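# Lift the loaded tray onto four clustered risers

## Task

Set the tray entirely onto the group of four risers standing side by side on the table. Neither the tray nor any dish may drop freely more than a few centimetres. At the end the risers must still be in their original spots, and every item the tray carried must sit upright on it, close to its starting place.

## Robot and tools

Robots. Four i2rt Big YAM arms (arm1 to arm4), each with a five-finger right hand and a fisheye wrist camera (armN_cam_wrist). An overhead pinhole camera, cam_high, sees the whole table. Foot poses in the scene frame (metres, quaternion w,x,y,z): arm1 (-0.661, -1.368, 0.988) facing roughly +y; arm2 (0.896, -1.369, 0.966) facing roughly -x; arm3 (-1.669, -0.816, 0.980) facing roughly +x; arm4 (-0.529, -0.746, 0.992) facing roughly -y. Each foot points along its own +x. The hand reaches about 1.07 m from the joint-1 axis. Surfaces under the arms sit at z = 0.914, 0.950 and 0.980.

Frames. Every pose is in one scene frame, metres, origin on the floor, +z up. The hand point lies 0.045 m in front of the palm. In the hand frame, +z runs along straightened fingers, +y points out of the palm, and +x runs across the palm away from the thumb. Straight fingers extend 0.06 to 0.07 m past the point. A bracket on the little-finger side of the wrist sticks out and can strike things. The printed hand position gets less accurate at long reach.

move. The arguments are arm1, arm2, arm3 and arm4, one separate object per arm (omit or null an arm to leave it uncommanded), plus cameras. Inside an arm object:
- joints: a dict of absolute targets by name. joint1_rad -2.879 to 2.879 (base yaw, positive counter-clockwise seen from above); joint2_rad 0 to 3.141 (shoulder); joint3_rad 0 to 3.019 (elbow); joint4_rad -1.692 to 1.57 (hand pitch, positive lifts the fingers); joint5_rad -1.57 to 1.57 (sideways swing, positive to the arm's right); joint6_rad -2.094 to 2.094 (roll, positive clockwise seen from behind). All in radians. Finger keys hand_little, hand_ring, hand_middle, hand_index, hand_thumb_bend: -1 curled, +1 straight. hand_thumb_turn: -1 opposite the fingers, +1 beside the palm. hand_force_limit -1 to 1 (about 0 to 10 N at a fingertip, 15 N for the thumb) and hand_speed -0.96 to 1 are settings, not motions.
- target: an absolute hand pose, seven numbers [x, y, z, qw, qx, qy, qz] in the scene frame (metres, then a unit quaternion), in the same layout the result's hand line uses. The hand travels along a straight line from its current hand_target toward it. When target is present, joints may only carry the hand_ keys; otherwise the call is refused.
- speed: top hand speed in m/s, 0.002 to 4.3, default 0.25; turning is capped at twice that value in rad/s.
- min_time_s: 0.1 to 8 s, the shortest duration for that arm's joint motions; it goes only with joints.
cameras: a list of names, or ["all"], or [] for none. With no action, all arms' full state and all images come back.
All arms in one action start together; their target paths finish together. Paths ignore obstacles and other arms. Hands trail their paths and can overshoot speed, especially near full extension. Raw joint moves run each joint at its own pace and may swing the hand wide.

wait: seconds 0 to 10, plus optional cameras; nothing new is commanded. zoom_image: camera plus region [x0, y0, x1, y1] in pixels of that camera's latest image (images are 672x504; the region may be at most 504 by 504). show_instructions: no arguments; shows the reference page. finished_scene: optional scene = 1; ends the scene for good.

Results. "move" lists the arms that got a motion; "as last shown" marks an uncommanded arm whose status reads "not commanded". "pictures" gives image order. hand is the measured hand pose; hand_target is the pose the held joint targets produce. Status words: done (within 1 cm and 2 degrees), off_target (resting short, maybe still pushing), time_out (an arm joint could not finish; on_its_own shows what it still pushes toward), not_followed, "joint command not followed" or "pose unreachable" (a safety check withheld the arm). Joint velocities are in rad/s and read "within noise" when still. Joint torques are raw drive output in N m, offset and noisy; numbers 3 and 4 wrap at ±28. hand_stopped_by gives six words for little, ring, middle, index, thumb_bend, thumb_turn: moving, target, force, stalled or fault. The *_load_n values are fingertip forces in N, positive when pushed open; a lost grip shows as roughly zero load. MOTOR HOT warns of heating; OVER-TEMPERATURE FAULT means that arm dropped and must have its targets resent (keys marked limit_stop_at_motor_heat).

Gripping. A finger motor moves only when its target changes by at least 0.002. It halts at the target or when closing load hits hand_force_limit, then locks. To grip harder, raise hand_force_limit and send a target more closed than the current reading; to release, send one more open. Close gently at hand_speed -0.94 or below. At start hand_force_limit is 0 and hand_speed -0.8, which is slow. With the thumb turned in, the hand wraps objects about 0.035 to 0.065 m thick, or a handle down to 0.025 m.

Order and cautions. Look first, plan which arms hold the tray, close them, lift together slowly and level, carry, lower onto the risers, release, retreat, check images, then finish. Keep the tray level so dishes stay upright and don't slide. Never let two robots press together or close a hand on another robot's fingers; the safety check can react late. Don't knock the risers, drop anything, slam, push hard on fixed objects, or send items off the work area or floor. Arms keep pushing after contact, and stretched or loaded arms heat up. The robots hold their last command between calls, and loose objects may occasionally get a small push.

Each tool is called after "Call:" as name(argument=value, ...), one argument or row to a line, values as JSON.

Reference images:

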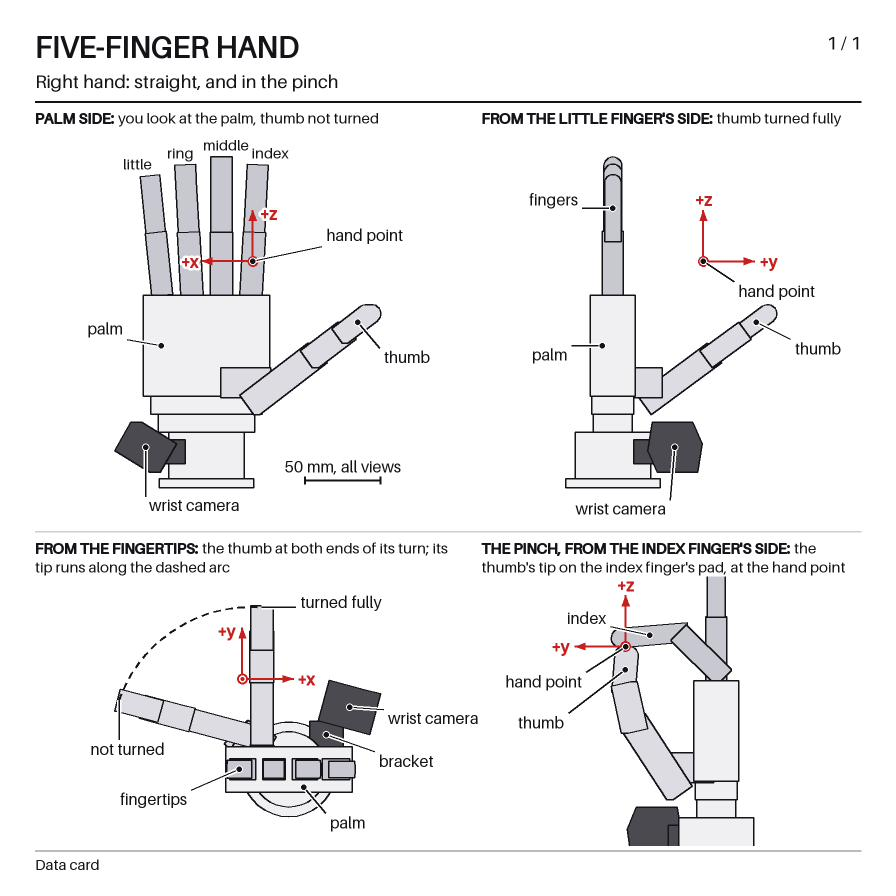

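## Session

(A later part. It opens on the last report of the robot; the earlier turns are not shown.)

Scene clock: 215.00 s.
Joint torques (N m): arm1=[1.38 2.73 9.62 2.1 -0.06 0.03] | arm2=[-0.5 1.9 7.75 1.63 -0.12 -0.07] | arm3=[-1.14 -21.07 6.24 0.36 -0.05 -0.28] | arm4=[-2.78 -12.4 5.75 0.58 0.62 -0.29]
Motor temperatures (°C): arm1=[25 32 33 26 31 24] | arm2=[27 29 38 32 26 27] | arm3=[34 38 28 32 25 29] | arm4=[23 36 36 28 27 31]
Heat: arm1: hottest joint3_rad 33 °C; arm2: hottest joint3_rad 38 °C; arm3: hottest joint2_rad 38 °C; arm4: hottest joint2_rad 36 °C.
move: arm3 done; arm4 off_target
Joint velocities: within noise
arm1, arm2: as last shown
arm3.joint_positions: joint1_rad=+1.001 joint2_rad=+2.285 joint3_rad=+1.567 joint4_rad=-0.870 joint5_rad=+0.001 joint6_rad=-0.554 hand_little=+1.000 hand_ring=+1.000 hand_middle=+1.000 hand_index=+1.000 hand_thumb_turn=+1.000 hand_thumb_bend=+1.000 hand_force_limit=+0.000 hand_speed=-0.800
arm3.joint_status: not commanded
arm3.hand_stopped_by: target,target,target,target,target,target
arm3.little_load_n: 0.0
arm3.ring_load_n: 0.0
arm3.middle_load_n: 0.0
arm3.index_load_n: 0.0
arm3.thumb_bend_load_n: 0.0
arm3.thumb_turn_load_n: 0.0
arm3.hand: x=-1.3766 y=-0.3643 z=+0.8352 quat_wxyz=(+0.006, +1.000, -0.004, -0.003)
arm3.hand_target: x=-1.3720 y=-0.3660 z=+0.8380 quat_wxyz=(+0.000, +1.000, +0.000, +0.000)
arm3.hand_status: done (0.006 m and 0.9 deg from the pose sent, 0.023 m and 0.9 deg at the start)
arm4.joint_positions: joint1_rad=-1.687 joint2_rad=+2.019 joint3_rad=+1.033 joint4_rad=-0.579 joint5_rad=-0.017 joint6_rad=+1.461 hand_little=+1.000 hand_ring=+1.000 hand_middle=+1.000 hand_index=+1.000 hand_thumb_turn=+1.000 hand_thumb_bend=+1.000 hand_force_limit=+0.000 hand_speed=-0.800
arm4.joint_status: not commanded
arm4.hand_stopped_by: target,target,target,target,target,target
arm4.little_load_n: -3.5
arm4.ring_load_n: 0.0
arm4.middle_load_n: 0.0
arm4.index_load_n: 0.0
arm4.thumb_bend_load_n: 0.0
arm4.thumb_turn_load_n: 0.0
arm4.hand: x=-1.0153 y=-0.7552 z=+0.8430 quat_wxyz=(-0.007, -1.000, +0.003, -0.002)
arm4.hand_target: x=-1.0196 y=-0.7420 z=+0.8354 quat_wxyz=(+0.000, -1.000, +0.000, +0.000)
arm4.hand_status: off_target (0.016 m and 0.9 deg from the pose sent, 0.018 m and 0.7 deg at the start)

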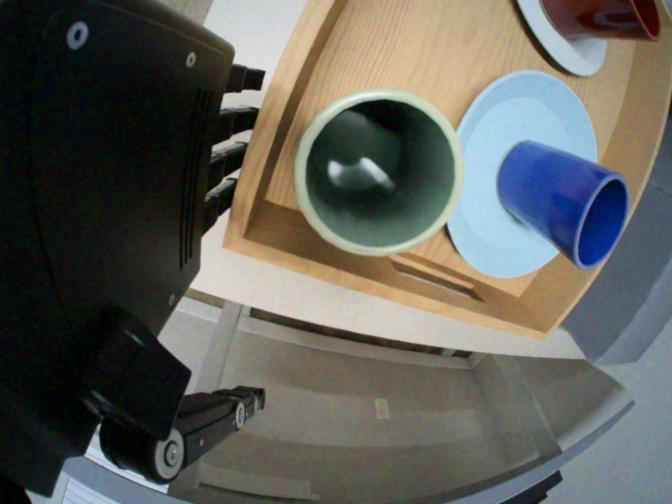

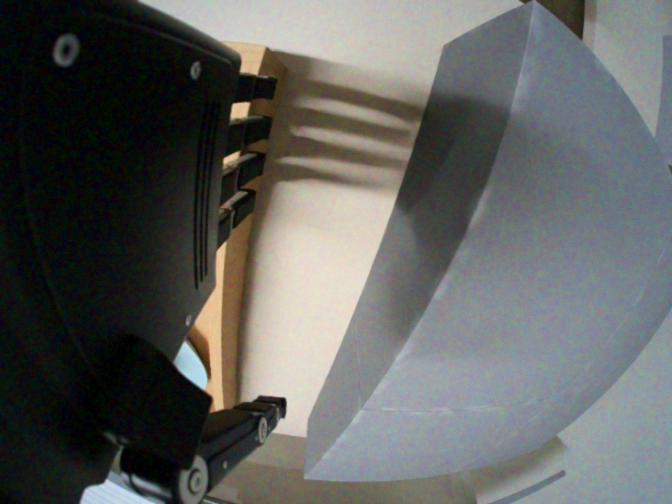

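Call:
move(
  arm3={"target": [-1.3825, -0.4315, 0.836, 0, 0.9945, 0.1045, 0], "speed": 0.04},
  arm4={"target": [-0.9657, -0.6842, 0.833, 0, 0.9945, 0.1045, 0], "speed": 0.04},
  cameras=["arm3_cam_wrist", "arm4_cam_wrist", "cam_high"],
)

Call:
zoom_image(
  camera="cam_high",
  region=[360, 190, 528, 350],
)

Scene clock: 224.37 s.
Joint torques (N m): arm1=[1.32 2.67 9.62 2.09 -0.06 0.03] | arm2=[-0.32 2.02 7.73 1.62 -0.12 -0.07] | arm3=[-3.02 -19.55 4.83 -0.06 0.56 -0.39] | arm4=[-2.96 -14.1 4.26 1.2 0.86 -0.26]
Motor temperatures (°C): arm1=[25 32 33 26 31 24] | arm2=[27 29 38 32 26 27] | arm3=[34 38 28 32 25 29] | arm4=[23 36 35 28 27 31]
Heat: arm1: hottest joint3_rad 33 °C; arm2: hottest joint3_rad 38 °C; arm3: hottest joint2_rad 38 °C; arm4: hottest joint2_rad 36 °C.
move: arm3 off_target; arm4 off_target
Joint velocities: within noise
arm1, arm2: as last shown
arm1.index_load_n: -0.5
arm2.index_load_n: 0.5
arm3.joint_positions: joint1_rad=+0.998 joint2_rad=+2.171 joint3_rad=+1.334 joint4_rad=-0.732 joint5_rad=-0.016 joint6_rad=-0.772 hand_little=+1.000 hand_ring=+1.000 hand_middle=+1.000 hand_index=+1.000 hand_thumb_turn=+1.000 hand_thumb_bend=+1.000 hand_force_limit=+0.000 hand_speed=-0.800
arm3.joint_status: not commanded
arm3.hand_stopped_by: target,target,target,target,target,target
arm3.little_load_n: 0.0
arm3.ring_load_n: 0.0
arm3.middle_load_n: 0.0
arm3.index_load_n: 0.5
arm3.thumb_bend_load_n: -0.5
arm3.thumb_turn_load_n: 0.0
arm3.hand: x=-1.3947 y=-0.4161 z=+0.8340 quat_wxyz=(-0.007, +0.995, +0.103, -0.005)
arm3.hand_target: x=-1.3830 y=-0.4312 z=+0.8359 quat_wxyz=(+0.000, +0.995, +0.104, +0.000)
arm3.hand_status: off_target (0.020 m and 1.0 deg from the pose sent, 0.067 m and 12.5 deg at the start)
arm4.joint_positions: joint1_rad=-1.841 joint2_rad=+2.019 joint3_rad=+0.962 joint4_rad=-0.548 joint5_rad=-0.024 joint6_rad=+1.093 hand_little=+1.000 hand_ring=+1.000 hand_middle=+1.000 hand_index=+1.000 hand_thumb_turn=+1.000 hand_thumb_bend=+1.000 hand_force_limit=+0.000 hand_speed=-0.800
arm4.joint_status: not commanded
arm4.hand_stopped_by: target,target,target,target,target,target
arm4.little_load_n: -1.0
arm4.ring_load_n: -1.5
arm4.middle_load_n: -0.5
arm4.index_load_n: 0.0
arm4.thumb_bend_load_n: 0.0
arm4.thumb_turn_load_n: 0.0
arm4.hand: x=-0.9558 y=-0.7015 z=+0.8300 quat_wxyz=(-0.017, -0.994, -0.104, -0.018)
arm4.hand_target: x=-0.9655 y=-0.6843 z=+0.8334 quat_wxyz=(+0.000, -0.995, -0.104, -0.001)
arm4.hand_status: off_target (0.020 m and 2.9 deg from the pose sent, 0.087 m and 12.4 deg at the start)

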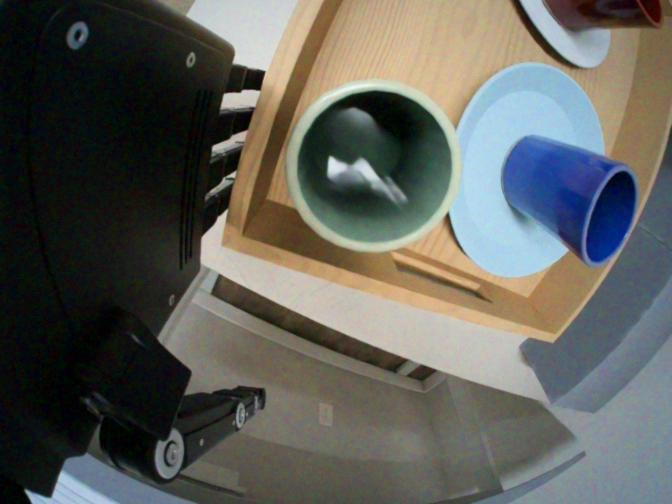

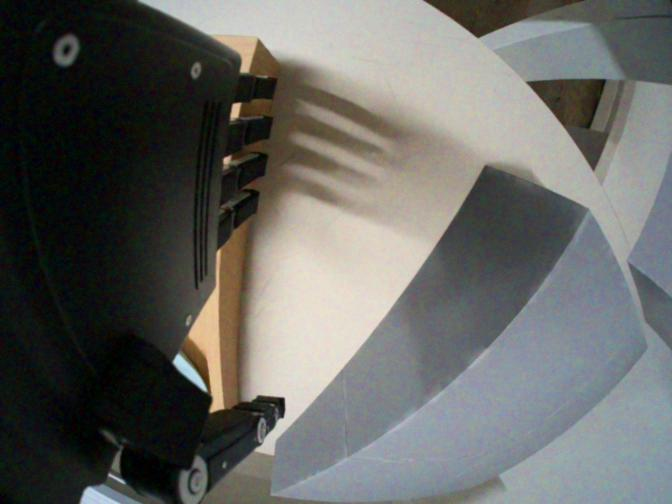

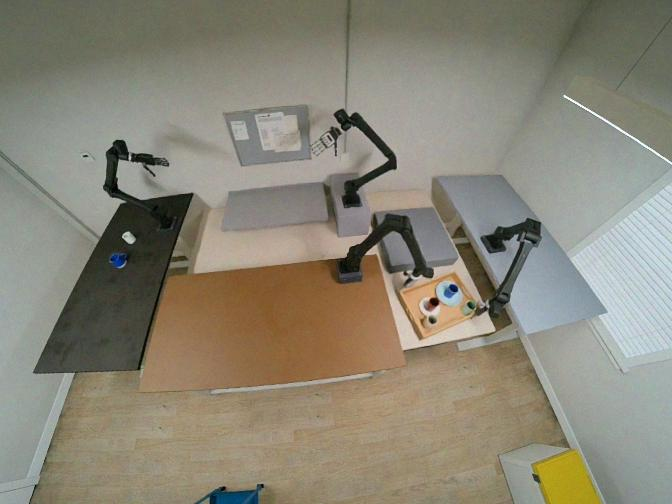

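Scaled by 3.000.

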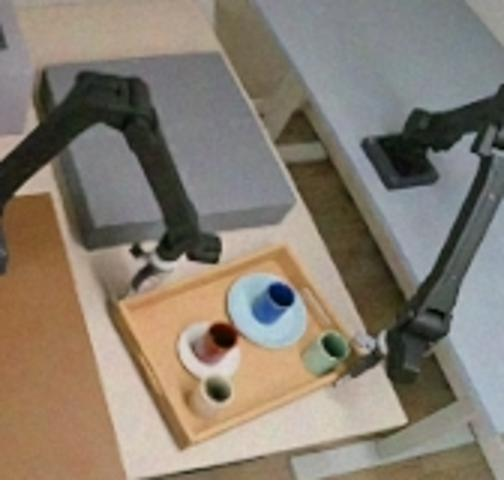

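Call:
move(
  arm3={"target": [-1.3773, -0.4746, 0.836, 0, 0.9744, 0.2250, 0], "speed": 0.04},
  arm4={"target": [-0.9145, -0.6341, 0.835, 0, 0.9744, 0.2250, 0], "speed": 0.04},
  cameras=["arm3_cam_wrist", "arm4_cam_wrist", "cam_high"],
)

Call:
zoom_image(
  camera="cam_high",
  region=[360, 190, 528, 350],
)

Scene clock: 231.43 s.
Joint torques (N m): arm1=[1.38 2.67 9.61 2.09 -0.07 0.02] | arm2=[-0.44 1.96 7.73 1.62 -0.11 -0.07] | arm3=[-2.96 -17.67 4.67 0.21 0.72 -0.39] | arm4=[-2.49 -14.92 4.12 1.21 0.63 -0.32]
Motor temperatures (°C): arm1=[25 32 33 26 31 24] | arm2=[27 29 38 32 26 27] | arm3=[34 38 28 32 25 29] | arm4=[23 37 35 28 28 30]
Heat: arm1: hottest joint3_rad 33 °C; arm2: hottest joint3_rad 38 °C; arm3: hottest joint2_rad 38 °C; arm4: hottest joint2_rad 37 °C.
move: arm3 off_target; arm4 off_target
Joint velocities: within noise
arm1.joint_positions: joint1_rad=-1.592 joint2_rad=+0.578 joint3_rad=+1.358 joint4_rad=-1.352 joint5_rad=-0.216 joint6_rad=-1.047 hand_little=+1.000 hand_ring=+1.000 hand_middle=+1.000 hand_index=+1.000 hand_thumb_turn=+1.000 hand_thumb_bend=+1.000 hand_force_limit=+0.000 hand_speed=-0.800
arm1.joint_status: not commanded
arm1.hand_stopped_by: target,target,target,target,target,target
arm1.little_load_n: 0.0
arm1.ring_load_n: 0.0
arm1.middle_load_n: 0.0
arm1.index_load_n: 0.0
arm1.thumb_bend_load_n: 0.0
arm1.thumb_turn_load_n: 0.0
arm1.hand: x=-0.4560 y=-1.3661 z=+1.4585 quat_wxyz=(-0.214, +0.852, -0.180, +0.442)
arm1.hand_target: x=-0.4567 y=-1.3661 z=+1.4671 quat_wxyz=(-0.215, +0.848, -0.178, +0.451)
arm1.hand_status: not commanded
arm2.joint_positions: joint1_rad=-0.240 joint2_rad=+0.637 joint3_rad=+1.411 joint4_rad=-1.145 joint5_rad=-0.224 joint6_rad=-1.344 hand_little=+1.000 hand_ring=+1.000 hand_middle=+1.000 hand_index=+1.000 hand_thumb_turn=+1.000 hand_thumb_bend=+1.000 hand_force_limit=+0.000 hand_speed=-0.800
arm2.joint_status: not commanded
arm2.hand_stopped_by: target,target,target,target,target,target
arm2.little_load_n: 0.0
arm2.ring_load_n: 0.0
arm2.middle_load_n: 0.0
arm2.index_load_n: 0.0
arm2.thumb_bend_load_n: 0.0
arm2.thumb_turn_load_n: 0.0
arm2.hand: x=+0.6360 y=-1.2970 z=+1.5033 quat_wxyz=(+0.563, -0.126, -0.812, +0.093)
arm2.hand_target: x=+0.6376 y=-1.2973 z=+1.5152 quat_wxyz=(+0.573, -0.123, -0.805, +0.092)
arm2.hand_status: not commanded
arm3.joint_positions: joint1_rad=+0.973 joint2_rad=+2.104 joint3_rad=+1.192 joint4_rad=-0.668 joint5_rad=-0.018 joint6_rad=-1.042 hand_little=+1.000 hand_ring=+1.000 hand_middle=+1.000 hand_index=+1.000 hand_thumb_turn=+1.000 hand_thumb_bend=+1.000 hand_force_limit=+0.000 hand_speed=-0.800
arm3.joint_status: not commanded
arm3.hand_stopped_by: target,target,target,target,target,target
arm3.little_load_n: 0.0
arm3.ring_load_n: 0.0
arm3.middle_load_n: 0.0
arm3.index_load_n: 0.5
arm3.thumb_bend_load_n: 0.0
arm3.thumb_turn_load_n: 0.0
arm3.hand: x=-1.3915 y=-0.4621 z=+0.8331 quat_wxyz=(-0.005, +0.975, +0.224, -0.008)
arm3.hand_target: x=-1.3778 y=-0.4746 z=+0.8359 quat_wxyz=(+0.000, +0.974, +0.225, +0.000)
arm3.hand_status: off_target (0.019 m and 1.1 deg from the pose sent, 0.061 m and 14.2 deg at the start)
arm4.joint_positions: joint1_rad=-1.990 joint2_rad=+2.012 joint3_rad=+0.917 joint4_rad=-0.531 joint5_rad=-0.019 joint6_rad=+0.710 hand_little=+1.000 hand_ring=+1.000 hand_middle=+1.000 hand_index=+1.000 hand_thumb_turn=+1.000 hand_thumb_bend=+1.000 hand_force_limit=+0.000 hand_speed=-0.800
arm4.joint_status: not commanded
arm4.hand_stopped_by: target,target,target,target,target,target
arm4.little_load_n: -2.0
arm4.ring_load_n: 0.0
arm4.middle_load_n: 0.0
arm4.index_load_n: 0.0
arm4.thumb_bend_load_n: 0.0
arm4.thumb_turn_load_n: 0.0
arm4.hand: x=-0.9003 y=-0.6515 z=+0.8269 quat_wxyz=(-0.025, -0.975, -0.219, -0.023)
arm4.hand_target: x=-0.9143 y=-0.6341 z=+0.8354 quat_wxyz=(+0.000, -0.974, -0.225, -0.001)
arm4.hand_status: off_target (0.024 m and 3.9 deg from the pose sent, 0.079 m and 14.4 deg at the start)

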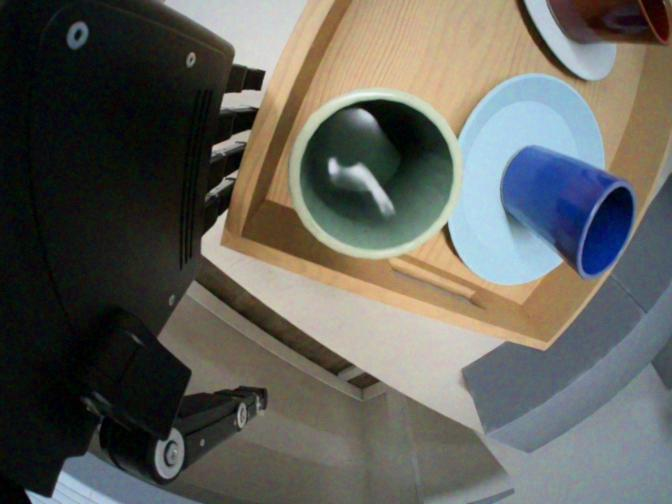

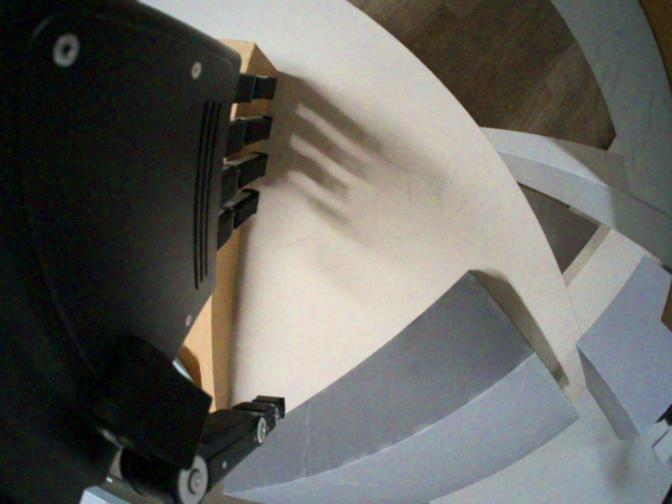

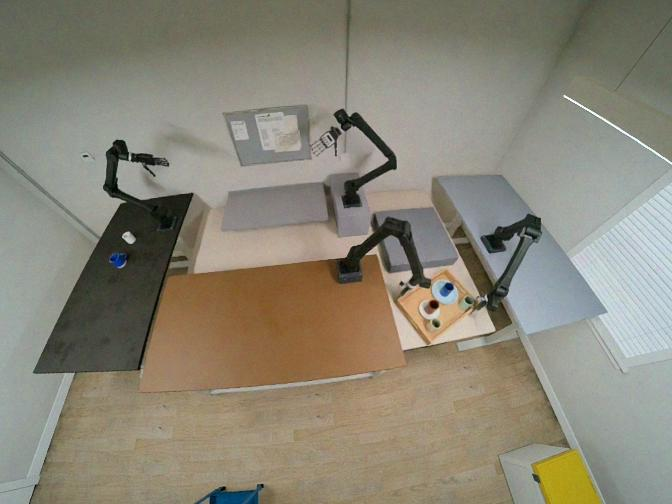

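Scaled by 3.000.

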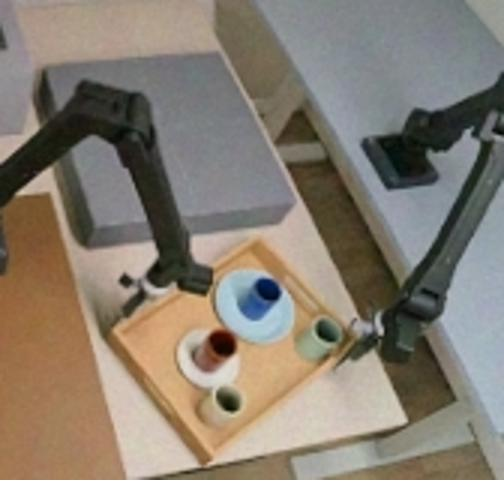

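Call:
move(
  arm3={"target": [-1.3586, -0.5248, 0.836, 0, 0.9397, 0.3420, 0], "speed": 0.04},
  arm4={"target": [-0.8778, -0.5678, 0.838, 0, 0.9397, 0.3420, 0], "speed": 0.04},
  cameras=["arm3_cam_wrist", "arm4_cam_wrist", "cam_high"],
)

Call:
zoom_image(
  camera="cam_high",
  region=[360, 190, 528, 350],
)

Scene clock: 240.23 s.
Joint torques (N m): arm1=[1.38 2.73 9.62 2.1 -0.06 0.02] | arm2=[-0.44 1.96 7.69 1.61 -0.12 -0.07] | arm3=[-3.08 -17.03 4.49 0.42 0.82 -0.38] | arm4=[-1.96 -14.04 7.23 0.1 0.32 -0.31]
Motor temperatures (°C): arm1=[25 32 33 26 31 24] | arm2=[27 29 38 31 26 27] | arm3=[34 38 27 32 25 29] | arm4=[23 36 35 28 28 30]
Heat: arm1: hottest joint3_rad 33 °C; arm2: hottest joint3_rad 38 °C; arm3: hottest joint2_rad 38 °C; arm4: hottest joint2_rad 36 °C.
move: arm3 off_target; arm4 off_target
Joint velocities: within noise
arm1, arm2: as last shown
arm3.joint_positions: joint1_rad=+0.904 joint2_rad=+2.042 joint3_rad=+1.057 joint4_rad=-0.610 joint5_rad=-0.021 joint6_rad=-1.354 hand_little=+1.000 hand_ring=+1.000 hand_middle=+1.000 hand_index=+1.000 hand_thumb_turn=+1.000 hand_thumb_bend=+1.000 hand_force_limit=+0.000 hand_speed=-0.800
arm3.joint_status: not commanded
arm3.hand_stopped_by: target,target,target,target,target,target
arm3.little_load_n: 0.0
arm3.ring_load_n: 0.0
arm3.middle_load_n: 0.0
arm3.index_load_n: 0.5
arm3.thumb_bend_load_n: 0.0
arm3.thumb_turn_load_n: 0.0
arm3.hand: x=-1.3750 y=-0.5162 z=+0.8320 quat_wxyz=(-0.004, +0.940, +0.340, -0.015)
arm3.hand_target: x=-1.3590 y=-0.5248 z=+0.8361 quat_wxyz=(+0.001, +0.940, +0.342, +0.000)
arm3.hand_status: off_target (0.019 m and 1.7 deg from the pose sent, 0.071 m and 14.1 deg at the start)
arm4.joint_positions: joint1_rad=-2.151 joint2_rad=+2.012 joint3_rad=+0.923 joint4_rad=-0.534 joint5_rad=-0.013 joint6_rad=+0.311 hand_little=+1.000 hand_ring=+1.000 hand_middle=+1.000 hand_index=+1.000 hand_thumb_turn=+1.000 hand_thumb_bend=+1.000 hand_force_limit=+0.000 hand_speed=-0.800
arm4.joint_status: not commanded
arm4.hand_stopped_by: target,target,target,target,target,target
arm4.little_load_n: -2.0
arm4.ring_load_n: 0.0
arm4.middle_load_n: 0.0
arm4.index_load_n: 0.0
arm4.thumb_bend_load_n: 0.0
arm4.thumb_turn_load_n: 0.0
arm4.hand: x=-0.8555 y=-0.5902 z=+0.8290 quat_wxyz=(-0.026, -0.942, -0.333, -0.016)
arm4.hand_target: x=-0.8772 y=-0.5681 z=+0.8388 quat_wxyz=(+0.000, -0.940, -0.342, +0.000)
arm4.hand_status: off_target (0.033 m and 3.7 deg from the pose sent, 0.087 m and 15.2 deg at the start)

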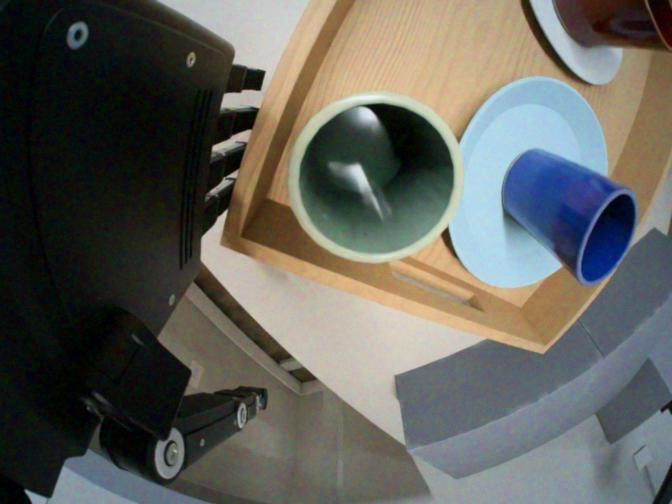

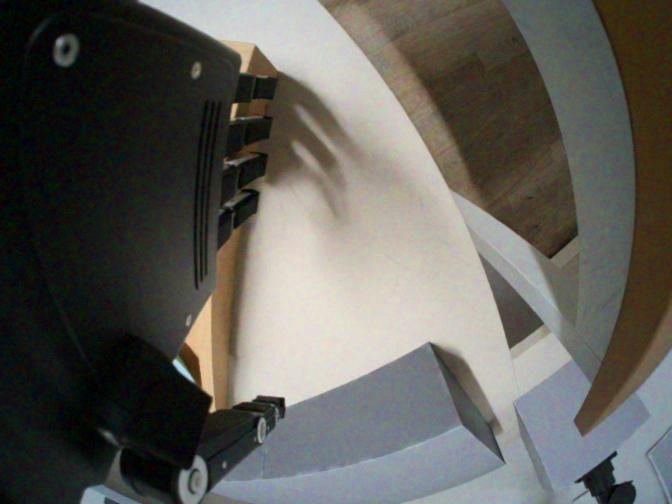

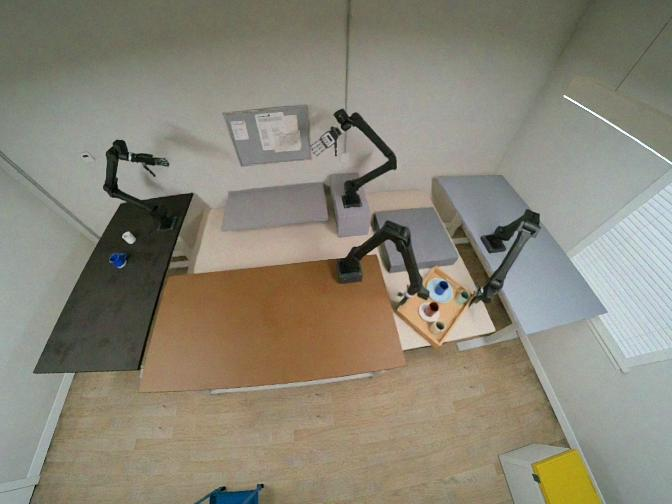

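Scaled by 3.000.

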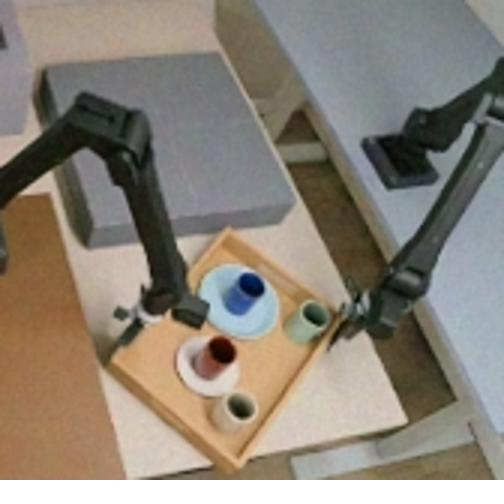

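Call:
move(
  arm3={"target": [-1.3288, -0.5634, 0.836, 0, 0.8949, 0.4462, 0], "speed": 0.04},
  arm4={"target": [-0.857, -0.4972, 0.840, 0, 0.8949, 0.4462, 0], "speed": 0.04},
  cameras=["arm3_cam_wrist", "arm4_cam_wrist", "cam_high"],
)

Call:
zoom_image(
  camera="cam_high",
  region=[360, 190, 528, 350],
)

Scene clock: 247.20 s.
Joint torques (N m): arm1=[1.32 2.73 9.65 2.09 -0.06 0.03] | arm2=[-0.32 1.96 7.73 1.63 -0.12 -0.07] | arm3=[-2.73 -15.74 4.94 1.07 0.82 -0.43] | arm4=[-1.44 -13.39 8.58 0.42 0.02 -0.32]
Motor temperatures (°C): arm1=[25 32 33 26 31 24] | arm2=[27 29 38 31 26 27] | arm3=[34 38 27 32 26 29] | arm4=[23 36 35 28 28 30]
Heat: arm1: hottest joint3_rad 33 °C; arm2: hottest joint3_rad 38 °C; arm3: hottest joint2_rad 38 °C; arm4: hottest joint2_rad 36 °C.
move: arm3 off_target; arm4 off_target
Joint velocities: within noise
arm1, arm2: as last shown
arm3.joint_positions: joint1_rad=+0.811 joint2_rad=+2.008 joint3_rad=+0.978 joint4_rad=-0.591 joint5_rad=-0.020 joint6_rad=-1.669 hand_little=+1.000 hand_ring=+1.000 hand_middle=+1.000 hand_index=+1.000 hand_thumb_turn=+1.000 hand_thumb_bend=+1.000 hand_force_limit=+0.000 hand_speed=-0.800
arm3.joint_status: not commanded
arm3.hand_stopped_by: target,target,target,target,target,target
arm3.little_load_n: 0.0
arm3.ring_load_n: 0.0
arm3.middle_load_n: 0.0
arm3.index_load_n: 0.5
arm3.thumb_bend_load_n: 0.0
arm3.thumb_turn_load_n: 0.0
arm3.hand: x=-1.3502 y=-0.5629 z=+0.8305 quat_wxyz=(-0.001, +0.897, +0.442, -0.026)
arm3.hand_target: x=-1.3293 y=-0.5637 z=+0.8365 quat_wxyz=(+0.001, +0.895, +0.446, +0.000)
arm3.hand_status: off_target (0.022 m and 3.0 deg from the pose sent, 0.066 m and 13.4 deg at the start)
arm4.joint_positions: joint1_rad=-2.280 joint2_rad=+2.038 joint3_rad=+1.023 joint4_rad=-0.604 joint5_rad=-0.007 joint6_rad=-0.037 hand_little=+1.000 hand_ring=+1.000 hand_middle=+1.000 hand_index=+1.000 hand_thumb_turn=+1.000 hand_thumb_bend=+1.000 hand_force_limit=+0.000 hand_speed=-0.800
arm4.joint_status: not commanded
arm4.hand_stopped_by: target,target,target,target,target,target
arm4.little_load_n: -3.5
arm4.ring_load_n: -0.5
arm4.middle_load_n: 0.0
arm4.index_load_n: 0.0
arm4.thumb_bend_load_n: 0.0
arm4.thumb_turn_load_n: 0.0
arm4.hand: x=-0.8349 y=-0.5203 z=+0.8374 quat_wxyz=(-0.025, -0.900, -0.434, -0.012)
arm4.hand_target: x=-0.8564 y=-0.4978 z=+0.8413 quat_wxyz=(+0.000, -0.895, -0.446, +0.000)
arm4.hand_status: off_target (0.032 m and 3.6 deg from the pose sent, 0.094 m and 14.5 deg at the start)

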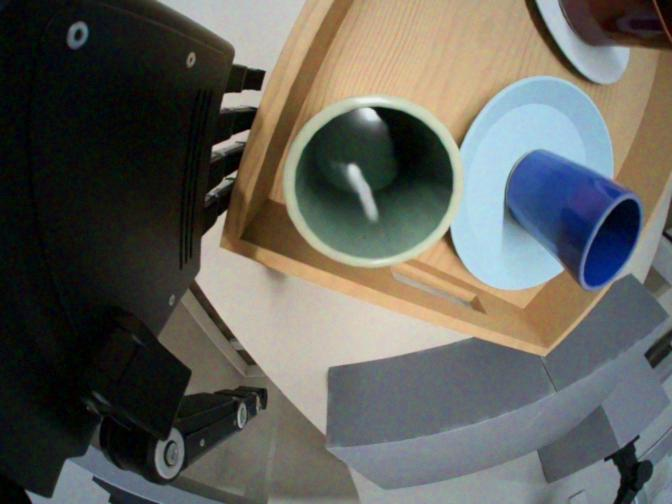

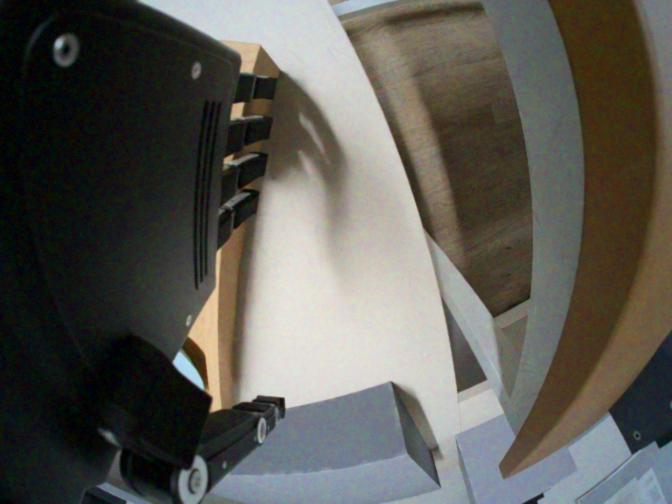

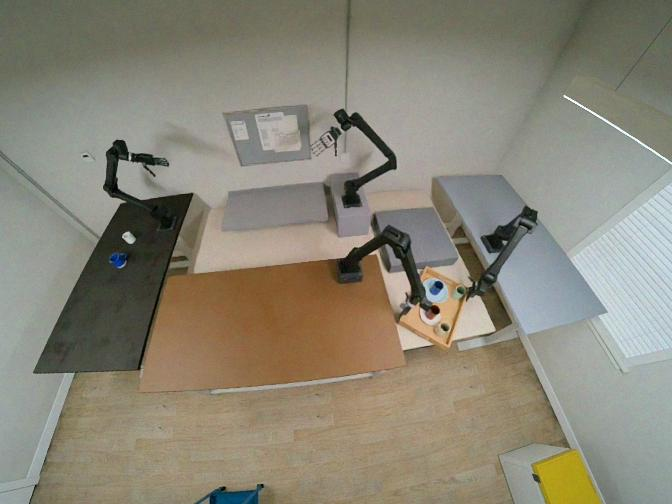

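Scaled by 3.000.

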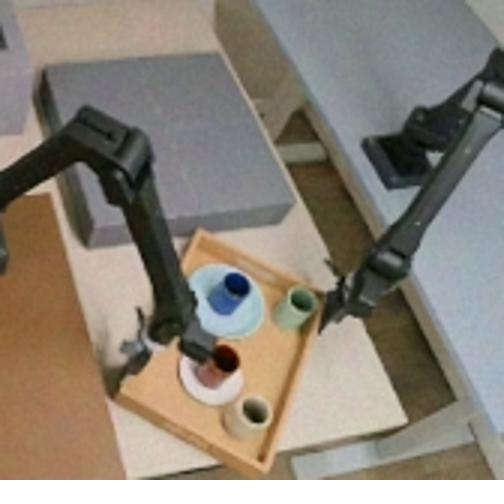

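Call:
move(
  arm3={"target": [-1.2973, -0.5926, 0.838, 0, 0.848, 0.5299, 0], "speed": 0.04},
  arm4={"target": [-0.8522, -0.4376, 0.840, 0, 0.848, 0.5299, 0], "speed": 0.04},
  cameras=["arm3_cam_wrist", "arm4_cam_wrist", "cam_high"],
)

Call:
zoom_image(
  camera="cam_high",
  region=[360, 190, 528, 350],
)

Scene clock: 254.93 s.
Joint torques (N m): arm1=[1.38 2.67 9.62 2.09 -0.06 0.02] | arm2=[-0.5 2.02 7.75 1.61 -0.12 -0.08] | arm3=[-2.43 -15.85 5.49 1.35 0.67 -0.43] | arm4=[-0.97 -14.45 9.09 0.44 -0.38 -0.35]
Motor temperatures (°C): arm1=[25 32 33 26 31 24] | arm2=[27 28 38 31 26 27] | arm3=[34 38 27 32 26 29] | arm4=[23 37 35 28 27 30]
Heat: arm1: hottest joint3_rad 33 °C; arm2: hottest joint3_rad 38 °C; arm3: hottest joint2_rad 38 °C; arm4: hottest joint2_rad 37 °C.
move: arm3 off_target; arm4 off_target
Joint velocities: within noise
arm1, arm2: as last shown
arm3.joint_positions: joint1_rad=+0.715 joint2_rad=+1.992 joint3_rad=+0.941 joint4_rad=-0.590 joint5_rad=-0.016 joint6_rad=-1.951 hand_little=+1.000 hand_ring=+1.000 hand_middle=+1.000 hand_index=+1.000 hand_thumb_turn=+1.000 hand_thumb_bend=+1.000 hand_force_limit=+0.000 hand_speed=-0.800
arm3.joint_status: not commanded
arm3.hand_stopped_by: target,target,target,target,target,target
arm3.little_load_n: 0.0
arm3.ring_load_n: 0.0
arm3.middle_load_n: 0.0
arm3.index_load_n: 0.5
arm3.thumb_bend_load_n: 0.0
arm3.thumb_turn_load_n: 0.0
arm3.hand: x=-1.3233 y=-0.5977 z=+0.8295 quat_wxyz=(-0.002, +0.852, +0.523, -0.035)
arm3.hand_target: x=-1.2978 y=-0.5929 z=+0.8390 quat_wxyz=(+0.001, +0.848, +0.529, +0.000)
arm3.hand_status: off_target (0.028 m and 4.1 deg from the pose sent, 0.061 m and 11.9 deg at the start)
arm4.joint_positions: joint1_rad=-2.358 joint2_rad=+2.097 joint3_rad=+1.156 joint4_rad=-0.675 joint5_rad=+0.002 joint6_rad=-0.298 hand_little=+1.000 hand_ring=+1.000 hand_middle=+1.000 hand_index=+1.000 hand_thumb_turn=+1.000 hand_thumb_bend=+1.000 hand_force_limit=+0.000 hand_speed=-0.800
arm4.joint_status: not commanded
arm4.hand_stopped_by: target,target,target,target,target,target
arm4.little_load_n: -3.5
arm4.ring_load_n: -0.5
arm4.middle_load_n: 0.0
arm4.index_load_n: 0.0
arm4.thumb_bend_load_n: 0.0
arm4.thumb_turn_load_n: 0.0
arm4.hand: x=-0.8293 y=-0.4579 z=+0.8387 quat_wxyz=(-0.024, -0.857, -0.515, -0.012)
arm4.hand_target: x=-0.8517 y=-0.4382 z=+0.8413 quat_wxyz=(+0.001, -0.848, -0.530, +0.000)
arm4.hand_status: off_target (0.031 m and 3.7 deg from the pose sent, 0.084 m and 12.9 deg at the start)

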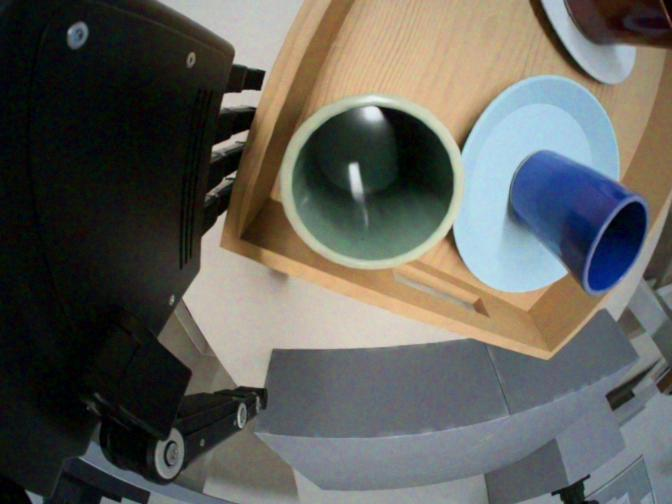

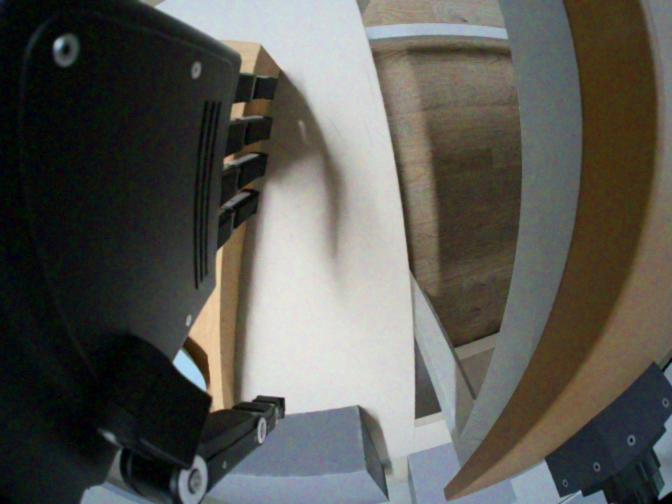

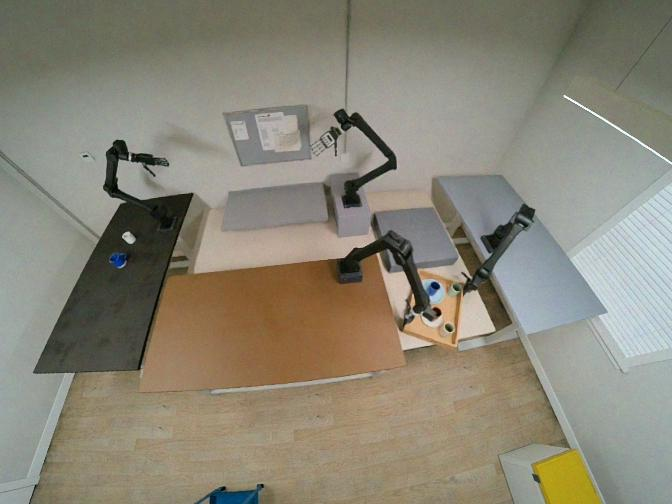

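Scaled by 3.000.

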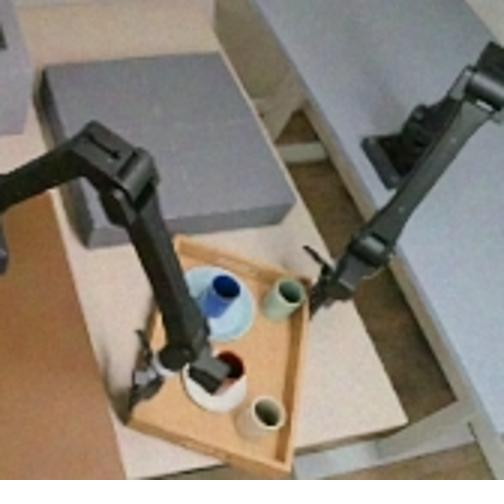

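Call:
move(
  arm3={"target": [-1.2683, -0.6300, 0.838, 0, 0.8572, 0.5150, 0], "speed": 0.04},
  arm4={"target": [-0.8600, -0.3750, 0.840, 0, 0.788, 0.6157, 0], "speed": 0.04},
  cameras=["arm3_cam_wrist", "arm4_cam_wrist", "cam_high"],
)

Call:
zoom_image(
  camera="cam_high",
  region=[360, 190, 528, 350],
)

Scene clock: 263.93 s.
Joint torques (N m): arm1=[1.38 2.73 9.62 2.1 -0.06 0.03] | arm2=[-0.38 2.02 7.75 1.62 -0.13 -0.07] | arm3=[-2.49 -15.27 6.98 1.18 0.7 -0.1] | arm4=[-0.15 -15.97 9.83 0.53 -0.72 -0.38]
Motor temperatures (°C): arm1=[25 32 33 26 30 24] | arm2=[27 28 38 31 26 27] | arm3=[34 38 27 32 26 29] | arm4=[23 37 36 28 27 30]
Heat: arm1: hottest joint3_rad 33 °C; arm2: hottest joint3_rad 38 °C; arm3: hottest joint2_rad 38 °C; arm4: hottest joint2_rad 37 °C.
move: arm3 off_target; arm4 off_target
Joint velocities: within noise
arm1, arm2: as last shown
arm3.joint_positions: joint1_rad=+0.614 joint2_rad=+1.991 joint3_rad=+0.937 joint4_rad=-0.590 joint5_rad=-0.006 joint6_rad=-2.034 hand_little=+1.000 hand_ring=+1.000 hand_middle=+1.000 hand_index=+1.000 hand_thumb_turn=+1.000 hand_thumb_bend=+1.000 hand_force_limit=+0.000 hand_speed=-0.800
arm3.joint_status: not commanded
arm3.hand_stopped_by: target,target,target,target,target,target
arm3.little_load_n: 0.5
arm3.ring_load_n: 0.0
arm3.middle_load_n: 0.0
arm3.index_load_n: 0.0
arm3.thumb_bend_load_n: 0.0
arm3.thumb_turn_load_n: 0.0
arm3.hand: x=-1.2986 y=-0.6328 z=+0.8296 quat_wxyz=(-0.001, +0.856, +0.516, -0.035)
arm3.hand_target: x=-1.2694 y=-0.6301 z=+0.8392 quat_wxyz=(+0.006, +0.863, +0.505, +0.000)
arm3.hand_status: off_target (0.032 m and 4.1 deg from the pose sent, 0.064 m and 4.2 deg at the start; a joint's target at an end of its range on 48 of 99 steps)
arm4.joint_positions: joint1_rad=-2.412 joint2_rad=+2.180 joint3_rad=+1.334 joint4_rad=-0.768 joint5_rad=+0.010 joint6_rad=-0.548 hand_little=+1.000 hand_ring=+1.000 hand_middle=+1.000 hand_index=+1.000 hand_thumb_turn=+1.000 hand_thumb_bend=+1.000 hand_force_limit=+0.000 hand_speed=-0.800
arm4.joint_status: not commanded
arm4.hand_stopped_by: target,target,target,target,target,target
arm4.little_load_n: -4.0
arm4.ring_load_n: -0.5
arm4.middle_load_n: 0.0
arm4.index_load_n: 0.0
arm4.thumb_bend_load_n: 0.0
arm4.thumb_turn_load_n: 0.0
arm4.hand: x=-0.8339 y=-0.3919 z=+0.8397 quat_wxyz=(-0.024, -0.802, -0.596, -0.012)
arm4.hand_target: x=-0.8595 y=-0.3758 z=+0.8413 quat_wxyz=(+0.001, -0.788, -0.616, +0.000)
arm4.hand_status: off_target (0.031 m and 4.1 deg from the pose sent, 0.088 m and 14.4 deg at the start)

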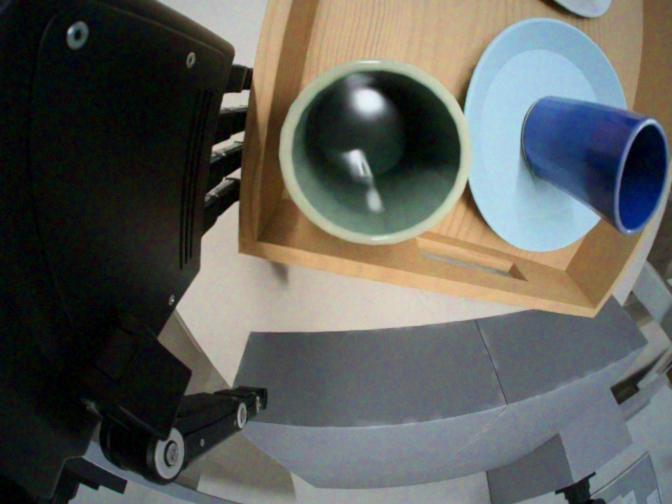

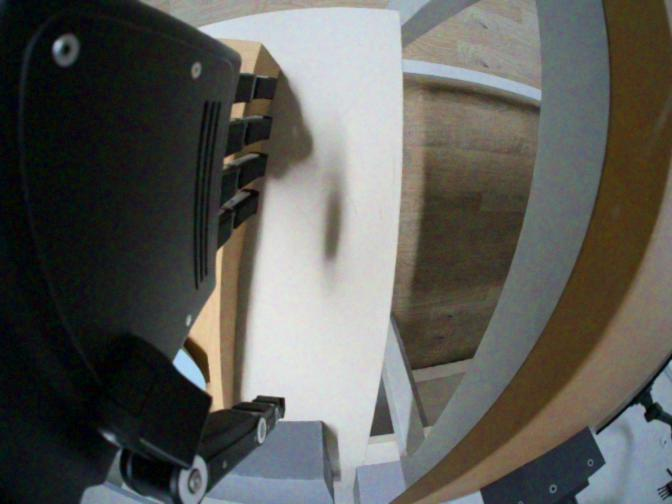

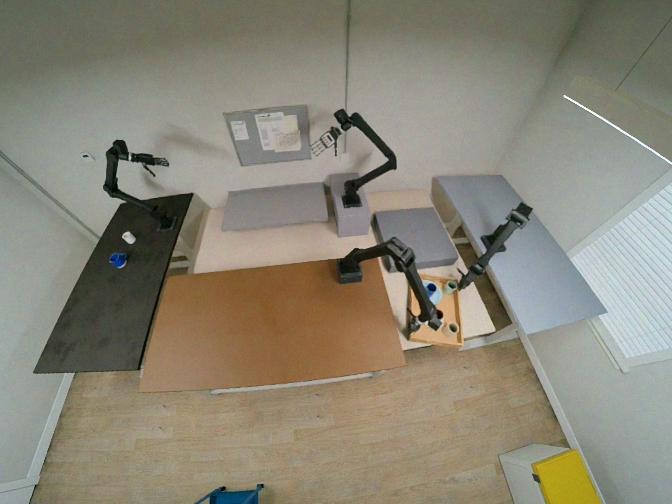

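Scaled by 3.000.

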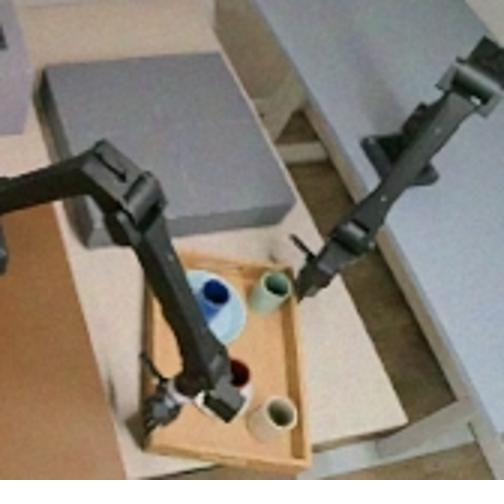

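Call:
zoom_image(
  camera="arm3_cam_wrist",
  region=[380, 180, 640, 340],
)

Scaled by 1.938 from the camera's image (finer frame: 960x720).

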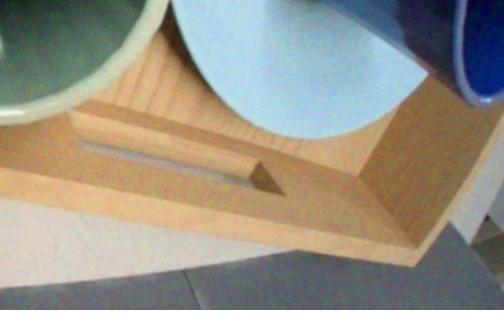

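Call:
move(
  arm3={"target": [-1.345, -0.605, 0.85, 0, 0.8572, 0.5150, 0], "speed": 0.08},
  arm4={"target": [-0.800, -0.400, 0.855, 0, 0.788, 0.6157, 0], "speed": 0.08},
  cameras=[],
)

Call:
move(
  arm3={"target": [-1.345, -0.605, 1.05, 0, 0.8572, 0.5150, 0], "speed": 0.15},
  arm4={"target": [-0.795, -0.400, 1.05, 0, 0.788, 0.6157, 0], "speed": 0.15},
  cameras=["arm3_cam_wrist", "arm4_cam_wrist", "cam_high"],
)

Scene clock: 300.73 s.
Joint torques (N m): arm1=[1.32 2.73 9.61 2.09 -0.06 0.03] | arm2=[-0.44 1.9 7.72 1.59 -0.12 -0.07] | arm3=[-0.21 -14.21 3.77 0.36 -0.02 0.05] | arm4=[-1.79 -17.32 4.67 0.58 -0.05 -0.18]
Motor temperatures (°C): arm1=[25 32 33 26 30 24] | arm2=[27 28 38 31 26 27] | arm3=[34 38 26 32 26 29] | arm4=[23 36 37 28 28 30]
Heat: arm1: hottest joint3_rad 33 °C; arm2: hottest joint3_rad 38 °C; arm3: hottest joint2_rad 38 °C; arm4: hottest joint3_rad 37 °C.
move: arm3 done; arm4 off_target
Joint velocities: within noise
arm1, arm2: as last shown
arm3.joint_positions: joint1_rad=+0.739 joint2_rad=+1.892 joint3_rad=+0.835 joint4_rad=-0.529 joint5_rad=+0.001 joint6_rad=-1.916 hand_little=+1.000 hand_ring=+1.000 hand_middle=+1.000 hand_index=+1.000 hand_thumb_turn=+1.000 hand_thumb_bend=+1.000 hand_force_limit=+0.000 hand_speed=-0.800
arm3.joint_status: not commanded
arm3.hand_stopped_by: target,target,target,target,target,target
arm3.little_load_n: 0.0
arm3.ring_load_n: 0.0
arm3.middle_load_n: 0.0
arm3.index_load_n: 0.0
arm3.thumb_bend_load_n: 0.0
arm3.thumb_turn_load_n: 0.0
arm3.hand: x=-1.3427 y=-0.6064 z=+0.8486 quat_wxyz=(+0.001, +0.855, +0.519, -0.006)
arm3.hand_target: x=-1.3450 y=-0.6050 z=+0.8499 quat_wxyz=(+0.000, +0.857, +0.515, +0.000)
arm3.hand_status: done (0.003 m and 0.9 deg from the pose sent, 0.058 m and 4.1 deg at the start)
arm4.joint_positions: joint1_rad=-2.446 joint2_rad=+2.092 joint3_rad=+1.189 joint4_rad=-0.695 joint5_rad=-0.007 joint6_rad=-0.621 hand_little=+1.000 hand_ring=+1.000 hand_middle=+1.000 hand_index=+1.000 hand_thumb_turn=+1.000 hand_thumb_bend=+1.000 hand_force_limit=+0.000 hand_speed=-0.800
arm4.joint_status: not commanded
arm4.hand_stopped_by: target,target,target,target,target,target
arm4.little_load_n: 0.0
arm4.ring_load_n: 0.0
arm4.middle_load_n: 0.0
arm4.index_load_n: 0.0
arm4.thumb_bend_load_n: 0.0
arm4.thumb_turn_load_n: 0.0
arm4.hand: x=-0.7967 y=-0.4086 z=+0.8477 quat_wxyz=(-0.017, -0.791, -0.612, -0.002)
arm4.hand_target: x=-0.7999 y=-0.4002 z=+0.8550 quat_wxyz=(+0.000, -0.788, -0.616, +0.000)
arm4.hand_status: off_target (0.012 m and 2.0 deg from the pose sent, 0.038 m and 4.2 deg at the start)

Scene clock: 302.83 s.
Joint torques (N m): arm1=[1.38 2.67 9.62 2.09 -0.06 0.02] | arm2=[-0.5 1.96 7.72 1.58 -0.12 -0.07] | arm3=[0.09 -10.87 11.81 -0.39 -0.01 0.08] | arm4=[-1.9 -14.39 9.77 -0.55 -0.05 -0.18]
Motor temperatures (°C): arm1=[25 32 33 26 30 24] | arm2=[27 28 38 31 26 26] | arm3=[34 38 26 32 26 29] | arm4=[23 37 37 28 28 30]
Heat: arm1: hottest joint3_rad 33 °C; arm2: hottest joint3_rad 38 °C; arm3: hottest joint2_rad 38 °C; arm4: hottest joint2_rad 37 °C.
move: arm3 off_target; arm4 off_target
Joint velocities: within noise
arm1, arm2: as last shown
arm3.joint_positions: joint1_rad=+0.739 joint2_rad=+1.473 joint3_rad=+0.950 joint4_rad=-1.080 joint5_rad=+0.001 joint6_rad=-1.916 hand_little=+1.000 hand_ring=+1.000 hand_middle=+1.000 hand_index=+1.000 hand_thumb_turn=+1.000 hand_thumb_bend=+1.000 hand_force_limit=+0.000 hand_speed=-0.800
arm3.joint_status: not commanded
arm3.hand_stopped_by: target,target,target,target,target,target
arm3.little_load_n: 0.0
arm3.ring_load_n: 0.0
arm3.middle_load_n: 0.0
arm3.index_load_n: 0.0
arm3.thumb_bend_load_n: -0.5
arm3.thumb_turn_load_n: 0.0
arm3.hand: x=-1.3541 y=-0.6172 z=+1.0365 quat_wxyz=(+0.003, +0.855, +0.519, -0.015)
arm3.hand_target: x=-1.3454 y=-0.6053 z=+1.0500 quat_wxyz=(+0.000, +0.857, +0.515, +0.000)
arm3.hand_status: off_target (0.020 m and 1.8 deg from the pose sent, 0.201 m and 0.9 deg at the start)
arm4.joint_positions: joint1_rad=-2.456 joint2_rad=+1.753 joint3_rad=+1.276 joint4_rad=-1.112 joint5_rad=-0.007 joint6_rad=-0.633 hand_little=+1.000 hand_ring=+1.000 hand_middle=+1.000 hand_index=+1.000 hand_thumb_turn=+1.000 hand_thumb_bend=+1.000 hand_force_limit=+0.000 hand_speed=-0.800
arm4.joint_status: not commanded
arm4.hand_stopped_by: target,target,target,target,target,target
arm4.little_load_n: 0.0
arm4.ring_load_n: 0.0
arm4.middle_load_n: 0.0
arm4.index_load_n: 0.0
arm4.thumb_bend_load_n: 0.0
arm4.thumb_turn_load_n: 0.0
arm4.hand: x=-0.7909 y=-0.4109 z=+1.0374 quat_wxyz=(-0.013, -0.790, -0.613, -0.002)
arm4.hand_target: x=-0.7947 y=-0.4004 z=+1.0499 quat_wxyz=(+0.000, -0.788, -0.616, +0.000)
arm4.hand_status: off_target (0.017 m and 1.5 deg from the pose sent, 0.202 m and 2.0 deg at the start)

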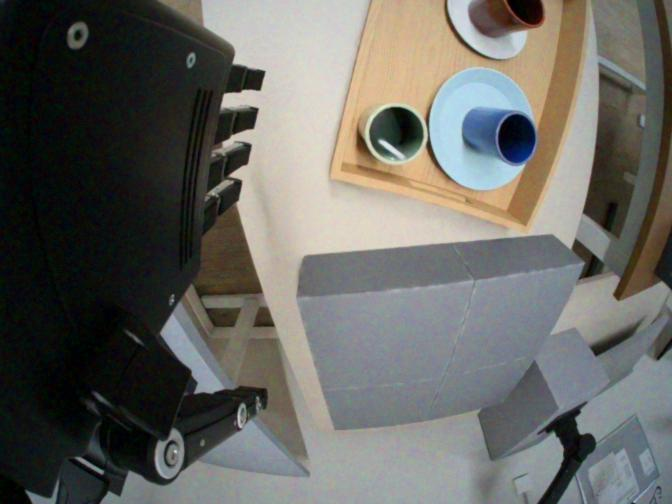

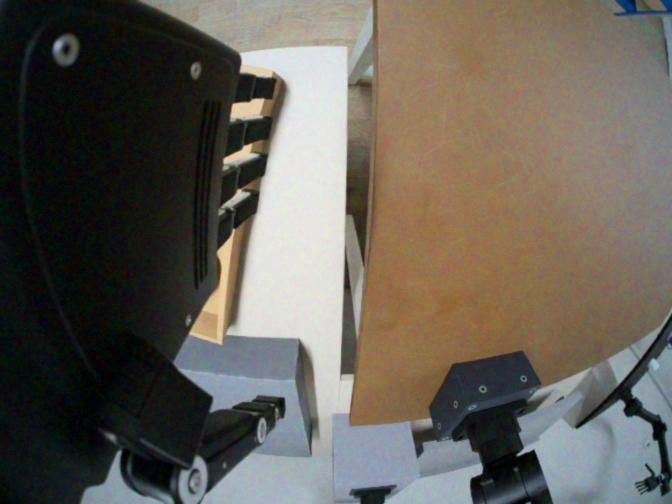

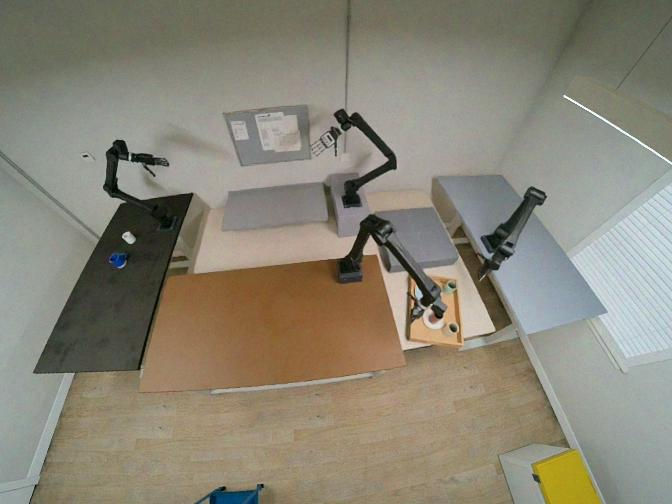

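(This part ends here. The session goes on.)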